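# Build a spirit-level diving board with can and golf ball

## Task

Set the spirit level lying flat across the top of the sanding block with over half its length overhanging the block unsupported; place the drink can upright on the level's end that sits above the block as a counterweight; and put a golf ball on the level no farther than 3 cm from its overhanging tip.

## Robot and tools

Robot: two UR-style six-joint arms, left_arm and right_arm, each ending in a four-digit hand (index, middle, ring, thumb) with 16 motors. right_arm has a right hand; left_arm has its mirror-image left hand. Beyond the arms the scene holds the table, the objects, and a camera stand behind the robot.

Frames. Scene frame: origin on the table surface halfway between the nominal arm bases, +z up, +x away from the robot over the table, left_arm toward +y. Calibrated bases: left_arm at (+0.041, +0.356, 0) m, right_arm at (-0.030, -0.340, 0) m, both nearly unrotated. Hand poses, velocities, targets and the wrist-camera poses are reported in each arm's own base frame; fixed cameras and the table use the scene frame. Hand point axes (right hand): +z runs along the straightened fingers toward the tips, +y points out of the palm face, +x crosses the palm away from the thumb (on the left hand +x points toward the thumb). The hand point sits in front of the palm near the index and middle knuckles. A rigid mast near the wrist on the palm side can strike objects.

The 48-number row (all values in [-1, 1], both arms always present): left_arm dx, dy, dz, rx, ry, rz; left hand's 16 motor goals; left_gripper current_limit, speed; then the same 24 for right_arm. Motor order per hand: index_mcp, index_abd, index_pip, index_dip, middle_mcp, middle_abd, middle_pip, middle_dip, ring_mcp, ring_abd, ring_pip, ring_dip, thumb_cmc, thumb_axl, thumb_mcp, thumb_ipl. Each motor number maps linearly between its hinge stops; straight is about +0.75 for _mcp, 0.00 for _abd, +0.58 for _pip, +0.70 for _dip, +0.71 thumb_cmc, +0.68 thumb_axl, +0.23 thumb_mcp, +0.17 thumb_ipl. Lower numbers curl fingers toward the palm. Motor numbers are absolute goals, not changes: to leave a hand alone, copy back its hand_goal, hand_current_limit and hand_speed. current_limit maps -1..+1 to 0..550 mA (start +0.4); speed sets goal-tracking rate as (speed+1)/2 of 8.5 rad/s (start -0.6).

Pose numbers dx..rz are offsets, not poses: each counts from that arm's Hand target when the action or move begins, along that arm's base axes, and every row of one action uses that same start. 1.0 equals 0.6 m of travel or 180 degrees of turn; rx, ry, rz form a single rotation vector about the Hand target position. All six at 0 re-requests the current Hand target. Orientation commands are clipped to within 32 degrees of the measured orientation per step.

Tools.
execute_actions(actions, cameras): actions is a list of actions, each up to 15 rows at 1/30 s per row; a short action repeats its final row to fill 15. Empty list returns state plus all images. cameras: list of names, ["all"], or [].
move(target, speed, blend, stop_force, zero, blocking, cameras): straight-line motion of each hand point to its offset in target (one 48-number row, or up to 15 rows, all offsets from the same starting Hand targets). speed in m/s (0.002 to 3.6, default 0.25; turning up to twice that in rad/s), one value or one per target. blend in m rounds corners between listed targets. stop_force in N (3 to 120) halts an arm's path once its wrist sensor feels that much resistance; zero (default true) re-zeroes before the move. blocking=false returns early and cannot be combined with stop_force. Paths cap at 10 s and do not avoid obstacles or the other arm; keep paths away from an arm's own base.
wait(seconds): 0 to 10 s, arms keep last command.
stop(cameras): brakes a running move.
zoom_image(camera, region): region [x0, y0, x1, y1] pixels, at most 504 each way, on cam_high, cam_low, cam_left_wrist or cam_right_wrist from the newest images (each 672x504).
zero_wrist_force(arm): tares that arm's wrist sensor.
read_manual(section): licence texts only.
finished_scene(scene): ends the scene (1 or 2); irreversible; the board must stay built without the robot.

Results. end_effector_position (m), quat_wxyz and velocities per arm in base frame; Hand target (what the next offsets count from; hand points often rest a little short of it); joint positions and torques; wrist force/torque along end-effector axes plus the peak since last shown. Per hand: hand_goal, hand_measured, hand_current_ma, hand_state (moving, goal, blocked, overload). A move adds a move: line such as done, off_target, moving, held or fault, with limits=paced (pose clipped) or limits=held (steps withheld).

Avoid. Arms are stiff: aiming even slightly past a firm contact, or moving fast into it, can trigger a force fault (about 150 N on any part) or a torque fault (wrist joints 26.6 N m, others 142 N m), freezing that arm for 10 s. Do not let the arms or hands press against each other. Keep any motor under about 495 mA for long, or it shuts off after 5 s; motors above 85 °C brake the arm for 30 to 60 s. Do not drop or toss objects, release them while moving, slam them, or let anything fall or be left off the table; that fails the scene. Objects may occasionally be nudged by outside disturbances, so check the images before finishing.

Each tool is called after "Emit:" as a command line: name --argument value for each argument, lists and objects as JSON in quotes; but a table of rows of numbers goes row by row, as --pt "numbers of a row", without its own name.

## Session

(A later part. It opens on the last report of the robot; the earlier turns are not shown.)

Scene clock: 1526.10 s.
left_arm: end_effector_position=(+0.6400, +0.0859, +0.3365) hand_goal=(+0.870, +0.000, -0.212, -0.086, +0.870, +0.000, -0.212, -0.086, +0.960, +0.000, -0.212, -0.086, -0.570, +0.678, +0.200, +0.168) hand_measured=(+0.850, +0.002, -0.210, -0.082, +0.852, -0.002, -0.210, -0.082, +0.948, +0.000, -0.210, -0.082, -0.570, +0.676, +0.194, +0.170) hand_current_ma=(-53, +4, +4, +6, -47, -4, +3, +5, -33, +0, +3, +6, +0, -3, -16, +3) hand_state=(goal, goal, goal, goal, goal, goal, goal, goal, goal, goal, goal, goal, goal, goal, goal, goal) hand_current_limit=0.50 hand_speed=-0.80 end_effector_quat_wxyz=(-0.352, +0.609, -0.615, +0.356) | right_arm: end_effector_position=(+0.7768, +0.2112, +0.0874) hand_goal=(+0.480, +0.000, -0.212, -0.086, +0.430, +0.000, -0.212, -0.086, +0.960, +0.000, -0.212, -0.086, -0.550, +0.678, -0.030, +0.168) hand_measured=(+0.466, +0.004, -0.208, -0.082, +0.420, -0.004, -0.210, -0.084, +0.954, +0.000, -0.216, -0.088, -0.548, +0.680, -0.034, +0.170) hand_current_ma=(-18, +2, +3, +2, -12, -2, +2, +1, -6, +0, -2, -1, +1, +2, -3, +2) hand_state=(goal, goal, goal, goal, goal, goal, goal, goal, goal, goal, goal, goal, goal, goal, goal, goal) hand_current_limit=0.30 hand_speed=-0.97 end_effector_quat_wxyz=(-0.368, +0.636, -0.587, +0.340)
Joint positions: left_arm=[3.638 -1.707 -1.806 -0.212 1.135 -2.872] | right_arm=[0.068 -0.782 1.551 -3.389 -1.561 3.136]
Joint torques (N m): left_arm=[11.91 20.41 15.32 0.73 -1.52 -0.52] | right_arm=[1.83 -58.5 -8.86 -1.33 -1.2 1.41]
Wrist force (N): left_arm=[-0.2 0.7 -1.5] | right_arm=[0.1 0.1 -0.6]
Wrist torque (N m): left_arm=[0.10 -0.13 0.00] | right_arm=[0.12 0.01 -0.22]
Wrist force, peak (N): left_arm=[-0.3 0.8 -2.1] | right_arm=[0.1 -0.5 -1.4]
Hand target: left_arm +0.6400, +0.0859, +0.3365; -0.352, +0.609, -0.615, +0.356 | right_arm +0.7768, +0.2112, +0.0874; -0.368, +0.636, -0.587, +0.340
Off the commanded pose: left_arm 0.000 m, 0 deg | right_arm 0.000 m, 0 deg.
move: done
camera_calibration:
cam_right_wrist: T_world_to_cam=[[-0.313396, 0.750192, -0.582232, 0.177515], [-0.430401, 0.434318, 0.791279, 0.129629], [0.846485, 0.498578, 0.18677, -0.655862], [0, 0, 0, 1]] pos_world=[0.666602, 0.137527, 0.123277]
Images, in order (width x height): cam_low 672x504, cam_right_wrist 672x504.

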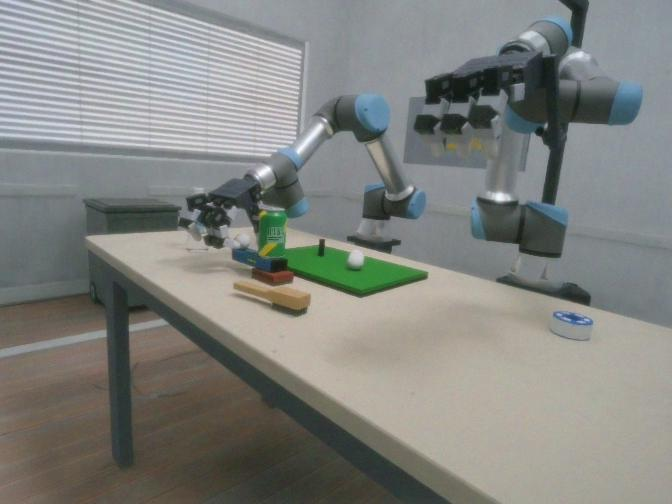

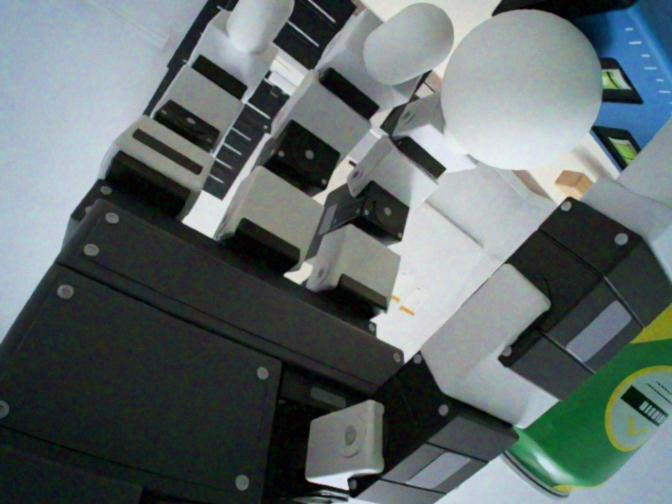

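Emit:
wait --seconds 0.1 --cameras '["cam_low","cam_right_wrist"]'

Emit:
zoom_image --camera "cam_right_wrist" --region '[360, 0, 672, 234]'

Emit:
zoom_image --camera "cam_low" --region '[200, 210, 280, 290]'

Scene clock: 1536.17 s.
left_arm: end_effector_position=(+0.6400, +0.0859, +0.3365) hand_goal=(+0.870, +0.000, -0.212, -0.086, +0.870, +0.000, -0.212, -0.086, +0.960, +0.000, -0.212, -0.086, -0.570, +0.678, +0.200, +0.168) hand_measured=(+0.850, +0.002, -0.210, -0.082, +0.852, -0.002, -0.210, -0.082, +0.948, +0.000, -0.210, -0.082, -0.570, +0.676, +0.194, +0.170) hand_current_ma=(-53, +4, +4, +6, -47, -4, +3, +5, -33, +0, +3, +6, +0, -3, -16, +3) hand_state=(goal, goal, goal, goal, goal, goal, goal, goal, goal, goal, goal, goal, goal, goal, goal, goal) hand_current_limit=0.50 hand_speed=-0.80 end_effector_quat_wxyz=(-0.352, +0.609, -0.615, +0.356) | right_arm: end_effector_position=(+0.7768, +0.2112, +0.0874) hand_goal=(+0.480, +0.000, -0.212, -0.086, +0.430, +0.000, -0.212, -0.086, +0.960, +0.000, -0.212, -0.086, -0.550, +0.678, -0.030, +0.168) hand_measured=(+0.466, +0.004, -0.208, -0.082, +0.420, -0.004, -0.210, -0.084, +0.954, +0.000, -0.216, -0.088, -0.548, +0.680, -0.034, +0.170) hand_current_ma=(-18, +2, +3, +2, -12, -2, +2, +1, -6, +0, -2, -1, +1, +2, -3, +2) hand_state=(goal, goal, goal, goal, goal, goal, goal, goal, goal, goal, goal, goal, goal, goal, goal, goal) hand_current_limit=0.30 hand_speed=-0.97 end_effector_quat_wxyz=(-0.368, +0.636, -0.587, +0.340)
Joint positions: left_arm=[3.638 -1.707 -1.806 -0.212 1.135 -2.872] | right_arm=[0.068 -0.782 1.551 -3.389 -1.561 3.136]
Joint torques (N m): left_arm=[11.79 20.13 15.93 0.7 -1.51 -0.6] | right_arm=[2.5 -58.16 -10.03 -1.3 -1.28 1.41]
Wrist force (N): left_arm=[-0.7 0.4 -1.7] | right_arm=[0.4 -0.1 -0.9]
Wrist torque (N m): left_arm=[0.08 -0.07 -0.03] | right_arm=[0.12 -0.02 -0.18]
Wrist force, peak (N): left_arm=[-1.0 0.8 -1.9] | right_arm=[0.3 0.2 -1.1]
Hand target: left_arm +0.6400, +0.0859, +0.3365; -0.352, +0.609, -0.615, +0.356 | right_arm +0.7768, +0.2112, +0.0874; -0.368, +0.636, -0.587, +0.340
Off the commanded pose: left_arm 0.000 m, 0 deg | right_arm 0.000 m, 0 deg.
wait: 0.10 s; at rest from the start
camera_calibration:
cam_right_wrist: T_world_to_cam=[[-0.313396, 0.750192, -0.582232, 0.177515], [-0.430401, 0.434318, 0.791279, 0.129629], [0.846485, 0.498578, 0.18677, -0.655862], [0, 0, 0, 1]] pos_world=[0.666602, 0.137527, 0.123277]
Images, in order (width x height): cam_low 672x504, cam_right_wrist 672x504.

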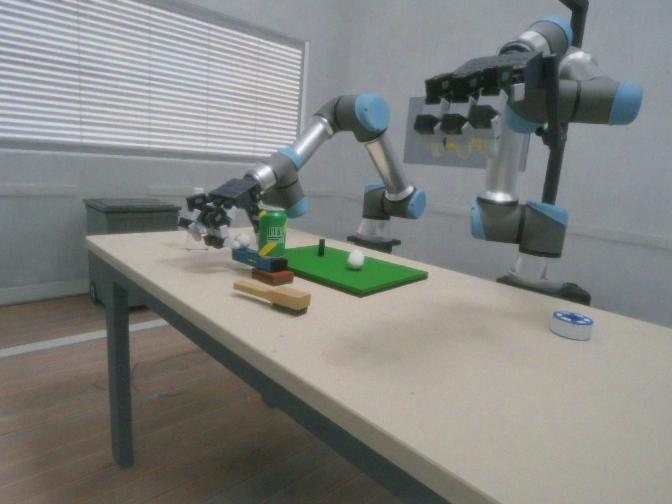

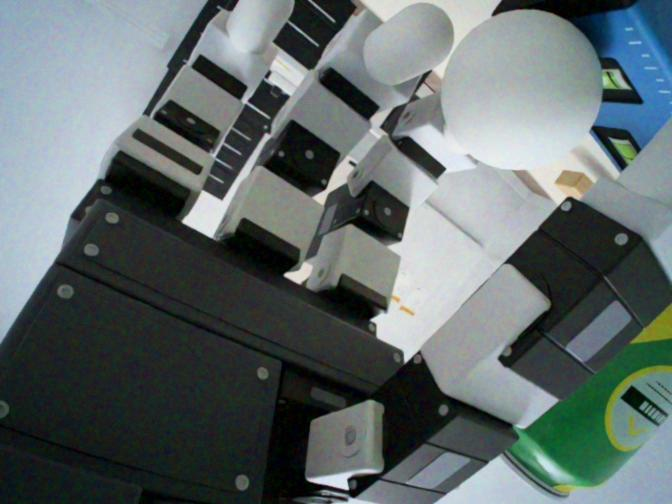

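Scaled by 1.615 from the camera's 672x504 image, which has a finer 960x720 frame.

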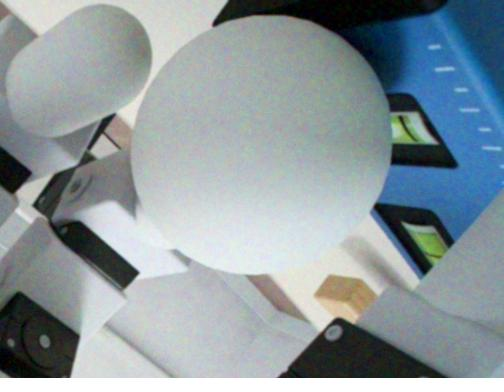

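Scaled by 6.300 from the camera's 672x504 image, which has a finer 960x720 frame.

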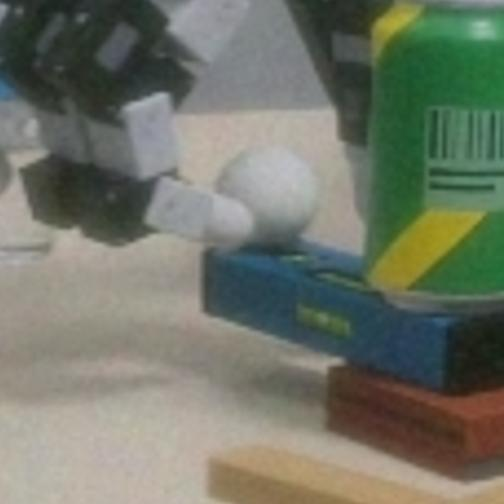

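Emit:
move --pt "0 0 0 0 0 0 0.87 0 -0.212 -0.086 0.87 0 -0.212 -0.086 0.960 0 -0.212 -0.086 -0.570 0.678 0.2 0.168 0.5 -0.8 0 0 0 0 0 0 0.84 0 -0.212 -0.086 0.84 0 -0.212 -0.086 0.960 0 -0.212 -0.086 -0.570 0.678 0.18 0.168 0.3 -0.93" --pt "0 0 0 0 0 0 0.87 0 -0.212 -0.086 0.87 0 -0.212 -0.086 0.960 0 -0.212 -0.086 -0.570 0.678 0.2 0.168 0.5 -0.8 0 0 0.1 0 0 0 0.84 0 -0.212 -0.086 0.84 0 -0.212 -0.086 0.960 0 -0.212 -0.086 -0.570 0.678 0.18 0.168 0.3 -0.93" --pt "0 0 0 0 0 0 0.87 0 -0.212 -0.086 0.87 0 -0.212 -0.086 0.960 0 -0.212 -0.086 -0.570 0.678 0.2 0.168 0.5 -0.8 0 0 0.38 0 0 0 0.84 0 -0.212 -0.086 0.84 0 -0.212 -0.086 0.960 0 -0.212 -0.086 -0.570 0.678 0.18 0.168 0.3 -0.93" --speed '[0.03,0.04,0.12]' --blend '[0,0.01,0]' --cameras '["cam_low","cam_high"]'

Emit:
move --pt "0 0 0 0 0 0 0.87 0 -0.212 -0.086 0.87 0 -0.212 -0.086 0.960 0 -0.212 -0.086 -0.570 0.678 0.2 0.168 0.5 -0.8 -0.3 -0.15 0 0 0 0 0.84 0 -0.212 -0.086 0.84 0 -0.212 -0.086 0.960 0 -0.212 -0.086 -0.570 0.678 0.18 0.168 0.3 -0.93" --speed 0.2 --cameras '["cam_low","cam_high"]'

Emit:
zoom_image --camera "cam_low" --region '[200, 190, 320, 310]'

Emit:
zoom_image --camera "cam_high" --region '[280, 280, 400, 360]'

Scene clock: 1570.00 s.
left_arm: end_effector_position=(+0.6400, +0.0859, +0.3365) hand_goal=(+0.870, +0.000, -0.212, -0.086, +0.870, +0.000, -0.212, -0.086, +0.960, +0.000, -0.212, -0.086, -0.570, +0.678, +0.200, +0.168) hand_measured=(+0.850, +0.002, -0.210, -0.082, +0.852, -0.002, -0.210, -0.082, +0.948, +0.000, -0.210, -0.082, -0.570, +0.676, +0.194, +0.170) hand_current_ma=(-53, +4, +4, +6, -47, -4, +3, +5, -33, +0, +3, +6, +0, -3, -16, +3) hand_state=(goal, goal, goal, goal, goal, goal, goal, goal, goal, goal, goal, goal, goal, goal, goal, goal) hand_current_limit=0.50 hand_speed=-0.80 end_effector_quat_wxyz=(-0.352, +0.609, -0.615, +0.356) | right_arm: end_effector_position=(+0.7768, +0.2112, +0.3155) hand_goal=(+0.840, +0.000, -0.212, -0.086, +0.840, +0.000, -0.212, -0.086, +0.960, +0.000, -0.212, -0.086, -0.570, +0.678, +0.180, +0.168) hand_measured=(+0.822, +0.004, -0.210, -0.082, +0.824, -0.004, -0.210, -0.084, +0.954, +0.000, -0.216, -0.088, -0.568, +0.680, +0.174, +0.170) hand_current_ma=(-27, +2, +1, +2, -20, -2, +1, +1, -6, +0, -2, -1, +1, +2, -7, +1) hand_state=(goal, goal, goal, goal, goal, goal, goal, goal, goal, goal, goal, goal, goal, goal, goal, goal) hand_current_limit=0.30 hand_speed=-0.93 end_effector_quat_wxyz=(-0.368, +0.636, -0.587, +0.340)
Joint positions: left_arm=[3.638 -1.707 -1.806 -0.212 1.135 -2.872] | right_arm=[0.068 -1.058 1.357 -2.919 -1.561 3.136]
Joint torques (N m): left_arm=[11.88 20.04 16.01 0.57 -1.41 -0.74] | right_arm=[-3.85 -35.81 -13.32 -2.68 0.41 0.08]
Wrist force (N): left_arm=[-0.7 0.3 -1.5] | right_arm=[-0.5 0.2 -0.8]
Wrist torque (N m): left_arm=[0.04 -0.07 -0.03] | right_arm=[0.13 0.10 -0.28]
Wrist force, peak (N): left_arm=[-0.9 0.5 -2.0] | right_arm=[-0.1 -1.2 -1.7]
Hand target: left_arm +0.6400, +0.0859, +0.3365; -0.352, +0.609, -0.615, +0.356 | right_arm +0.7768, +0.2112, +0.3154; -0.368, +0.636, -0.587, +0.340
Off the commanded pose: left_arm 0.000 m, 0 deg | right_arm 0.000 m, 0 deg.
move: done
Images, in order (width x height): cam_high 672x504, cam_low 672x504.

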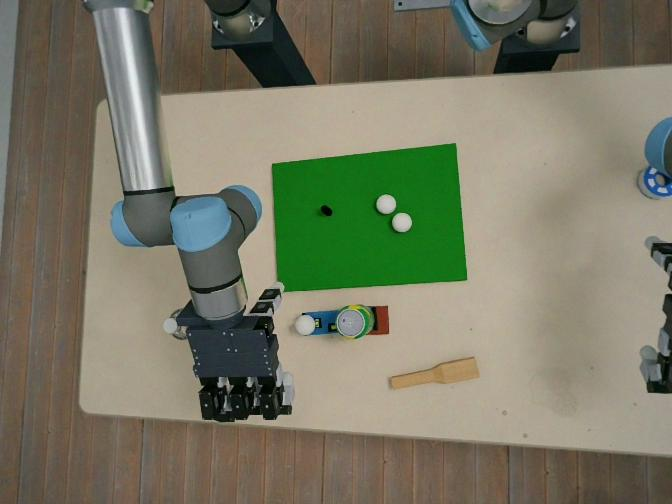

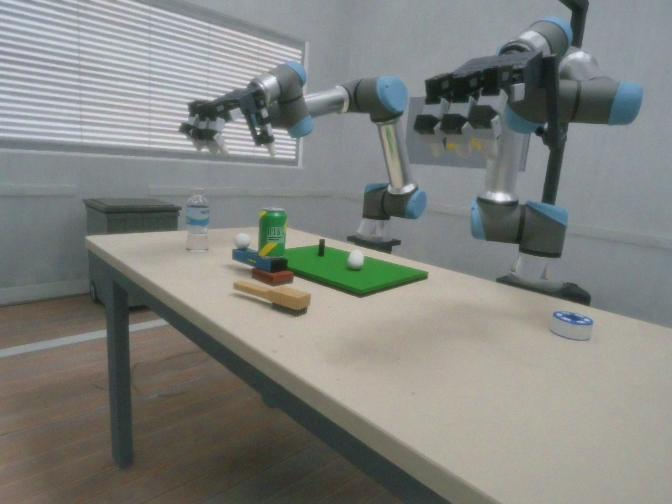

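Scene clock: 1571.50 s.
left_arm: end_effector_position=(+0.6400, +0.0859, +0.3365) hand_goal=(+0.870, +0.000, -0.212, -0.086, +0.870, +0.000, -0.212, -0.086, +0.960, +0.000, -0.212, -0.086, -0.570, +0.678, +0.200, +0.168) hand_measured=(+0.850, +0.002, -0.210, -0.082, +0.852, -0.002, -0.210, -0.082, +0.948, +0.000, -0.210, -0.082, -0.570, +0.676, +0.194, +0.170) hand_current_ma=(-53, +4, +4, +6, -47, -4, +3, +5, -33, +0, +3, +6, +0, -3, -16, +3) hand_state=(goal, goal, goal, goal, goal, goal, goal, goal, goal, goal, goal, goal, goal, goal, goal, goal) hand_current_limit=0.50 hand_speed=-0.80 end_effector_quat_wxyz=(-0.352, +0.609, -0.615, +0.356) | right_arm: end_effector_position=(+0.5968, +0.1212, +0.3154) hand_goal=(+0.840, +0.000, -0.212, -0.086, +0.840, +0.000, -0.212, -0.086, +0.960, +0.000, -0.212, -0.086, -0.570, +0.678, +0.180, +0.168) hand_measured=(+0.822, +0.002, -0.210, -0.082, +0.824, -0.004, -0.210, -0.084, +0.954, +0.000, -0.216, -0.088, -0.568, +0.680, +0.174, +0.170) hand_current_ma=(-26, +1, +1, +2, -20, -2, +1, +1, -6, +0, -2, -1, +1, +2, -5, +1) hand_state=(goal, goal, goal, goal, goal, goal, goal, goal, goal, goal, goal, goal, goal, goal, goal, goal) hand_current_limit=0.30 hand_speed=-0.93 end_effector_quat_wxyz=(-0.368, +0.636, -0.587, +0.340)
Joint positions: left_arm=[3.638 -1.707 -1.806 -0.212 1.135 -2.872] | right_arm=[-0.108 -1.509 1.955 -3.058 -1.409 3.048]
Joint torques (N m): left_arm=[11.5 21.1 15.47 0.61 -1.39 -0.74] | right_arm=[-0.74 -32.14 -18.67 -0.93 -0.84 1.27]
Wrist force (N): left_arm=[-0.8 0.8 -1.6] | right_arm=[0.4 -0.1 -0.6]
Wrist torque (N m): left_arm=[0.12 -0.05 -0.03] | right_arm=[0.10 0.00 -0.21]
Wrist force, peak (N): left_arm=[-0.6 0.4 -2.0] | right_arm=[1.1 0.9 -2.1]
Hand target: left_arm +0.6400, +0.0859, +0.3365; -0.352, +0.609, -0.615, +0.356 | right_arm +0.5968, +0.1212, +0.3154; -0.368, +0.636, -0.587, +0.340
Off the commanded pose: left_arm 0.000 m, 0 deg | right_arm 0.000 m, 0 deg.
move: done
Images, in order (width x height): cam_high 672x504, cam_low 672x504.

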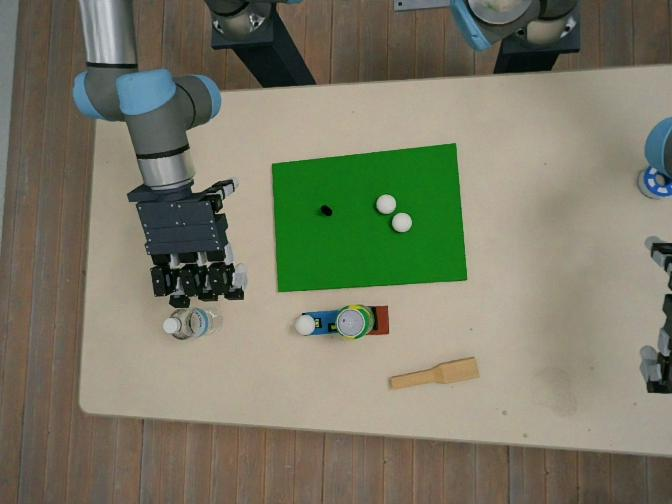

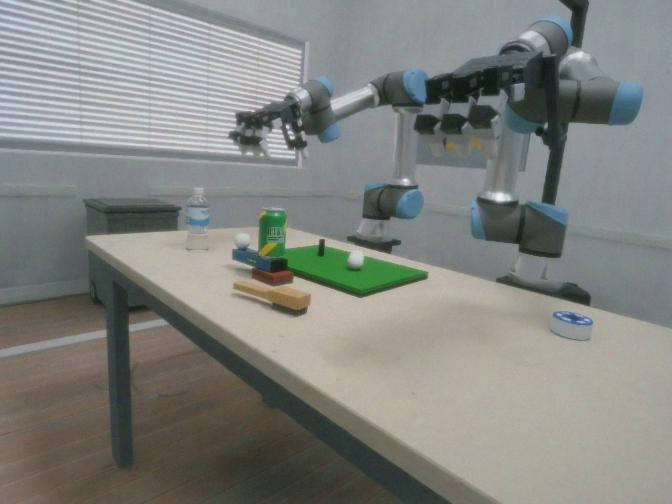

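Scaled by 4.200 from the camera's 672x504 image, which has a finer 960x720 frame.

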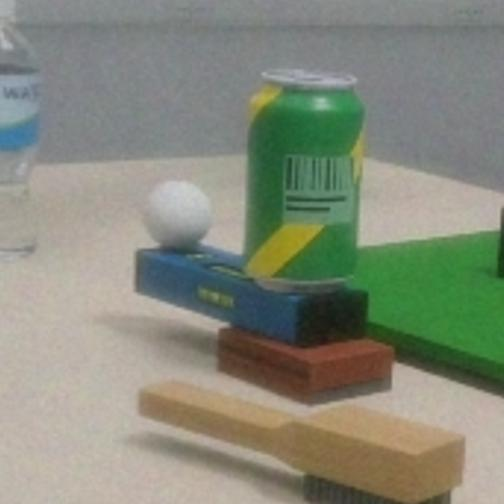

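Scaled by 4.200 from the camera's 672x504 image, which has a finer 960x720 frame.

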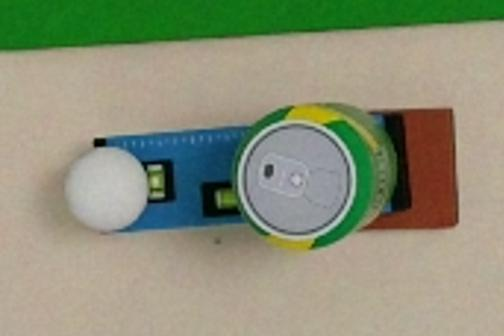

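Emit:
wait --seconds 1 --cameras '["cam_high"]'

Emit:
zoom_image --camera "cam_high" --region '[280, 280, 400, 360]'

Scene clock: 1579.00 s.
left_arm: end_effector_position=(+0.6400, +0.0859, +0.3365) hand_goal=(+0.870, +0.000, -0.212, -0.086, +0.870, +0.000, -0.212, -0.086, +0.960, +0.000, -0.212, -0.086, -0.570, +0.678, +0.200, +0.168) hand_measured=(+0.850, +0.002, -0.210, -0.082, +0.852, -0.002, -0.210, -0.082, +0.948, +0.000, -0.210, -0.082, -0.570, +0.676, +0.194, +0.170) hand_current_ma=(-53, +4, +4, +6, -47, -4, +3, +5, -33, +0, +3, +6, +0, -3, -16, +3) hand_state=(goal, goal, goal, goal, goal, goal, goal, goal, goal, goal, goal, goal, goal, goal, goal, goal) hand_current_limit=0.50 hand_speed=-0.80 end_effector_quat_wxyz=(-0.352, +0.609, -0.615, +0.356) | right_arm: end_effector_position=(+0.5968, +0.1212, +0.3154) hand_goal=(+0.840, +0.000, -0.212, -0.086, +0.840, +0.000, -0.212, -0.086, +0.960, +0.000, -0.212, -0.086, -0.570, +0.678, +0.180, +0.168) hand_measured=(+0.822, +0.002, -0.210, -0.082, +0.824, -0.004, -0.210, -0.084, +0.954, +0.000, -0.216, -0.088, -0.568, +0.680, +0.174, +0.170) hand_current_ma=(-26, +1, +1, +2, -20, -2, +1, +1, -6, +0, -2, -1, +1, +2, -5, +1) hand_state=(goal, goal, goal, goal, goal, goal, goal, goal, goal, goal, goal, goal, goal, goal, goal, goal) hand_current_limit=0.30 hand_speed=-0.93 end_effector_quat_wxyz=(-0.368, +0.636, -0.587, +0.340)
Joint positions: left_arm=[3.638 -1.707 -1.806 -0.212 1.135 -2.872] | right_arm=[-0.108 -1.509 1.955 -3.058 -1.409 3.048]
Joint torques (N m): left_arm=[11.75 20.45 15.71 0.55 -1.3 -0.94] | right_arm=[-5.1 -38.08 -12.17 -1.2 1.56 -0.85]
Wrist force (N): left_arm=[-0.7 0.7 -1.5] | right_arm=[0.2 0.0 -0.4]
Wrist torque (N m): left_arm=[0.09 -0.07 -0.03] | right_arm=[0.09 0.01 -0.22]
Wrist force, peak (N): left_arm=[-1.1 0.7 -1.9] | right_arm=[0.5 -0.1 -1.0]
Hand target: left_arm +0.6400, +0.0859, +0.3365; -0.352, +0.609, -0.615, +0.356 | right_arm +0.5968, +0.1212, +0.3154; -0.368, +0.636, -0.587, +0.340
Off the commanded pose: left_arm 0.000 m, 0 deg | right_arm 0.000 m, 0 deg.
wait: 1.00 s; at rest from the start
Images, in order (width x height): cam_high 672x504.

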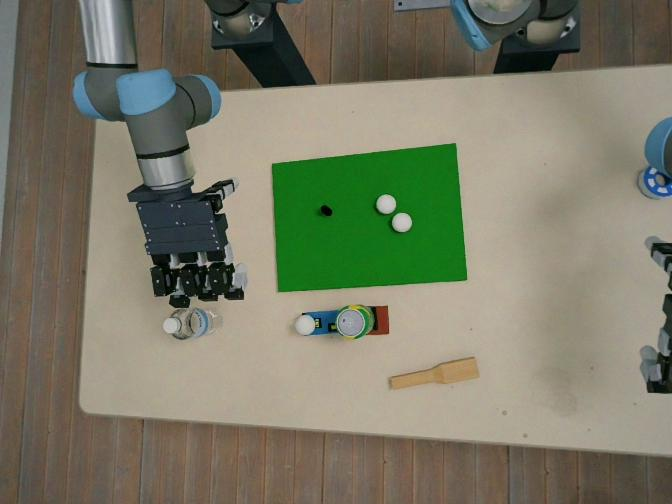

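Scaled by 4.200 from the camera's 672x504 image, which has a finer 960x720 frame.

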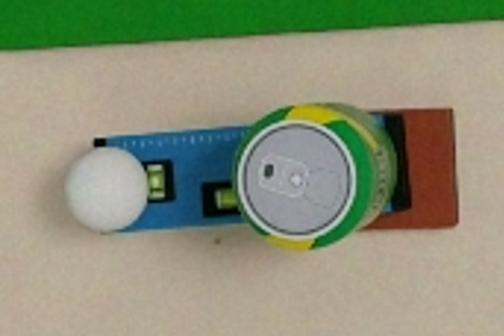

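Emit:
finished_scene --scene 2

The scene is finished: the task was done.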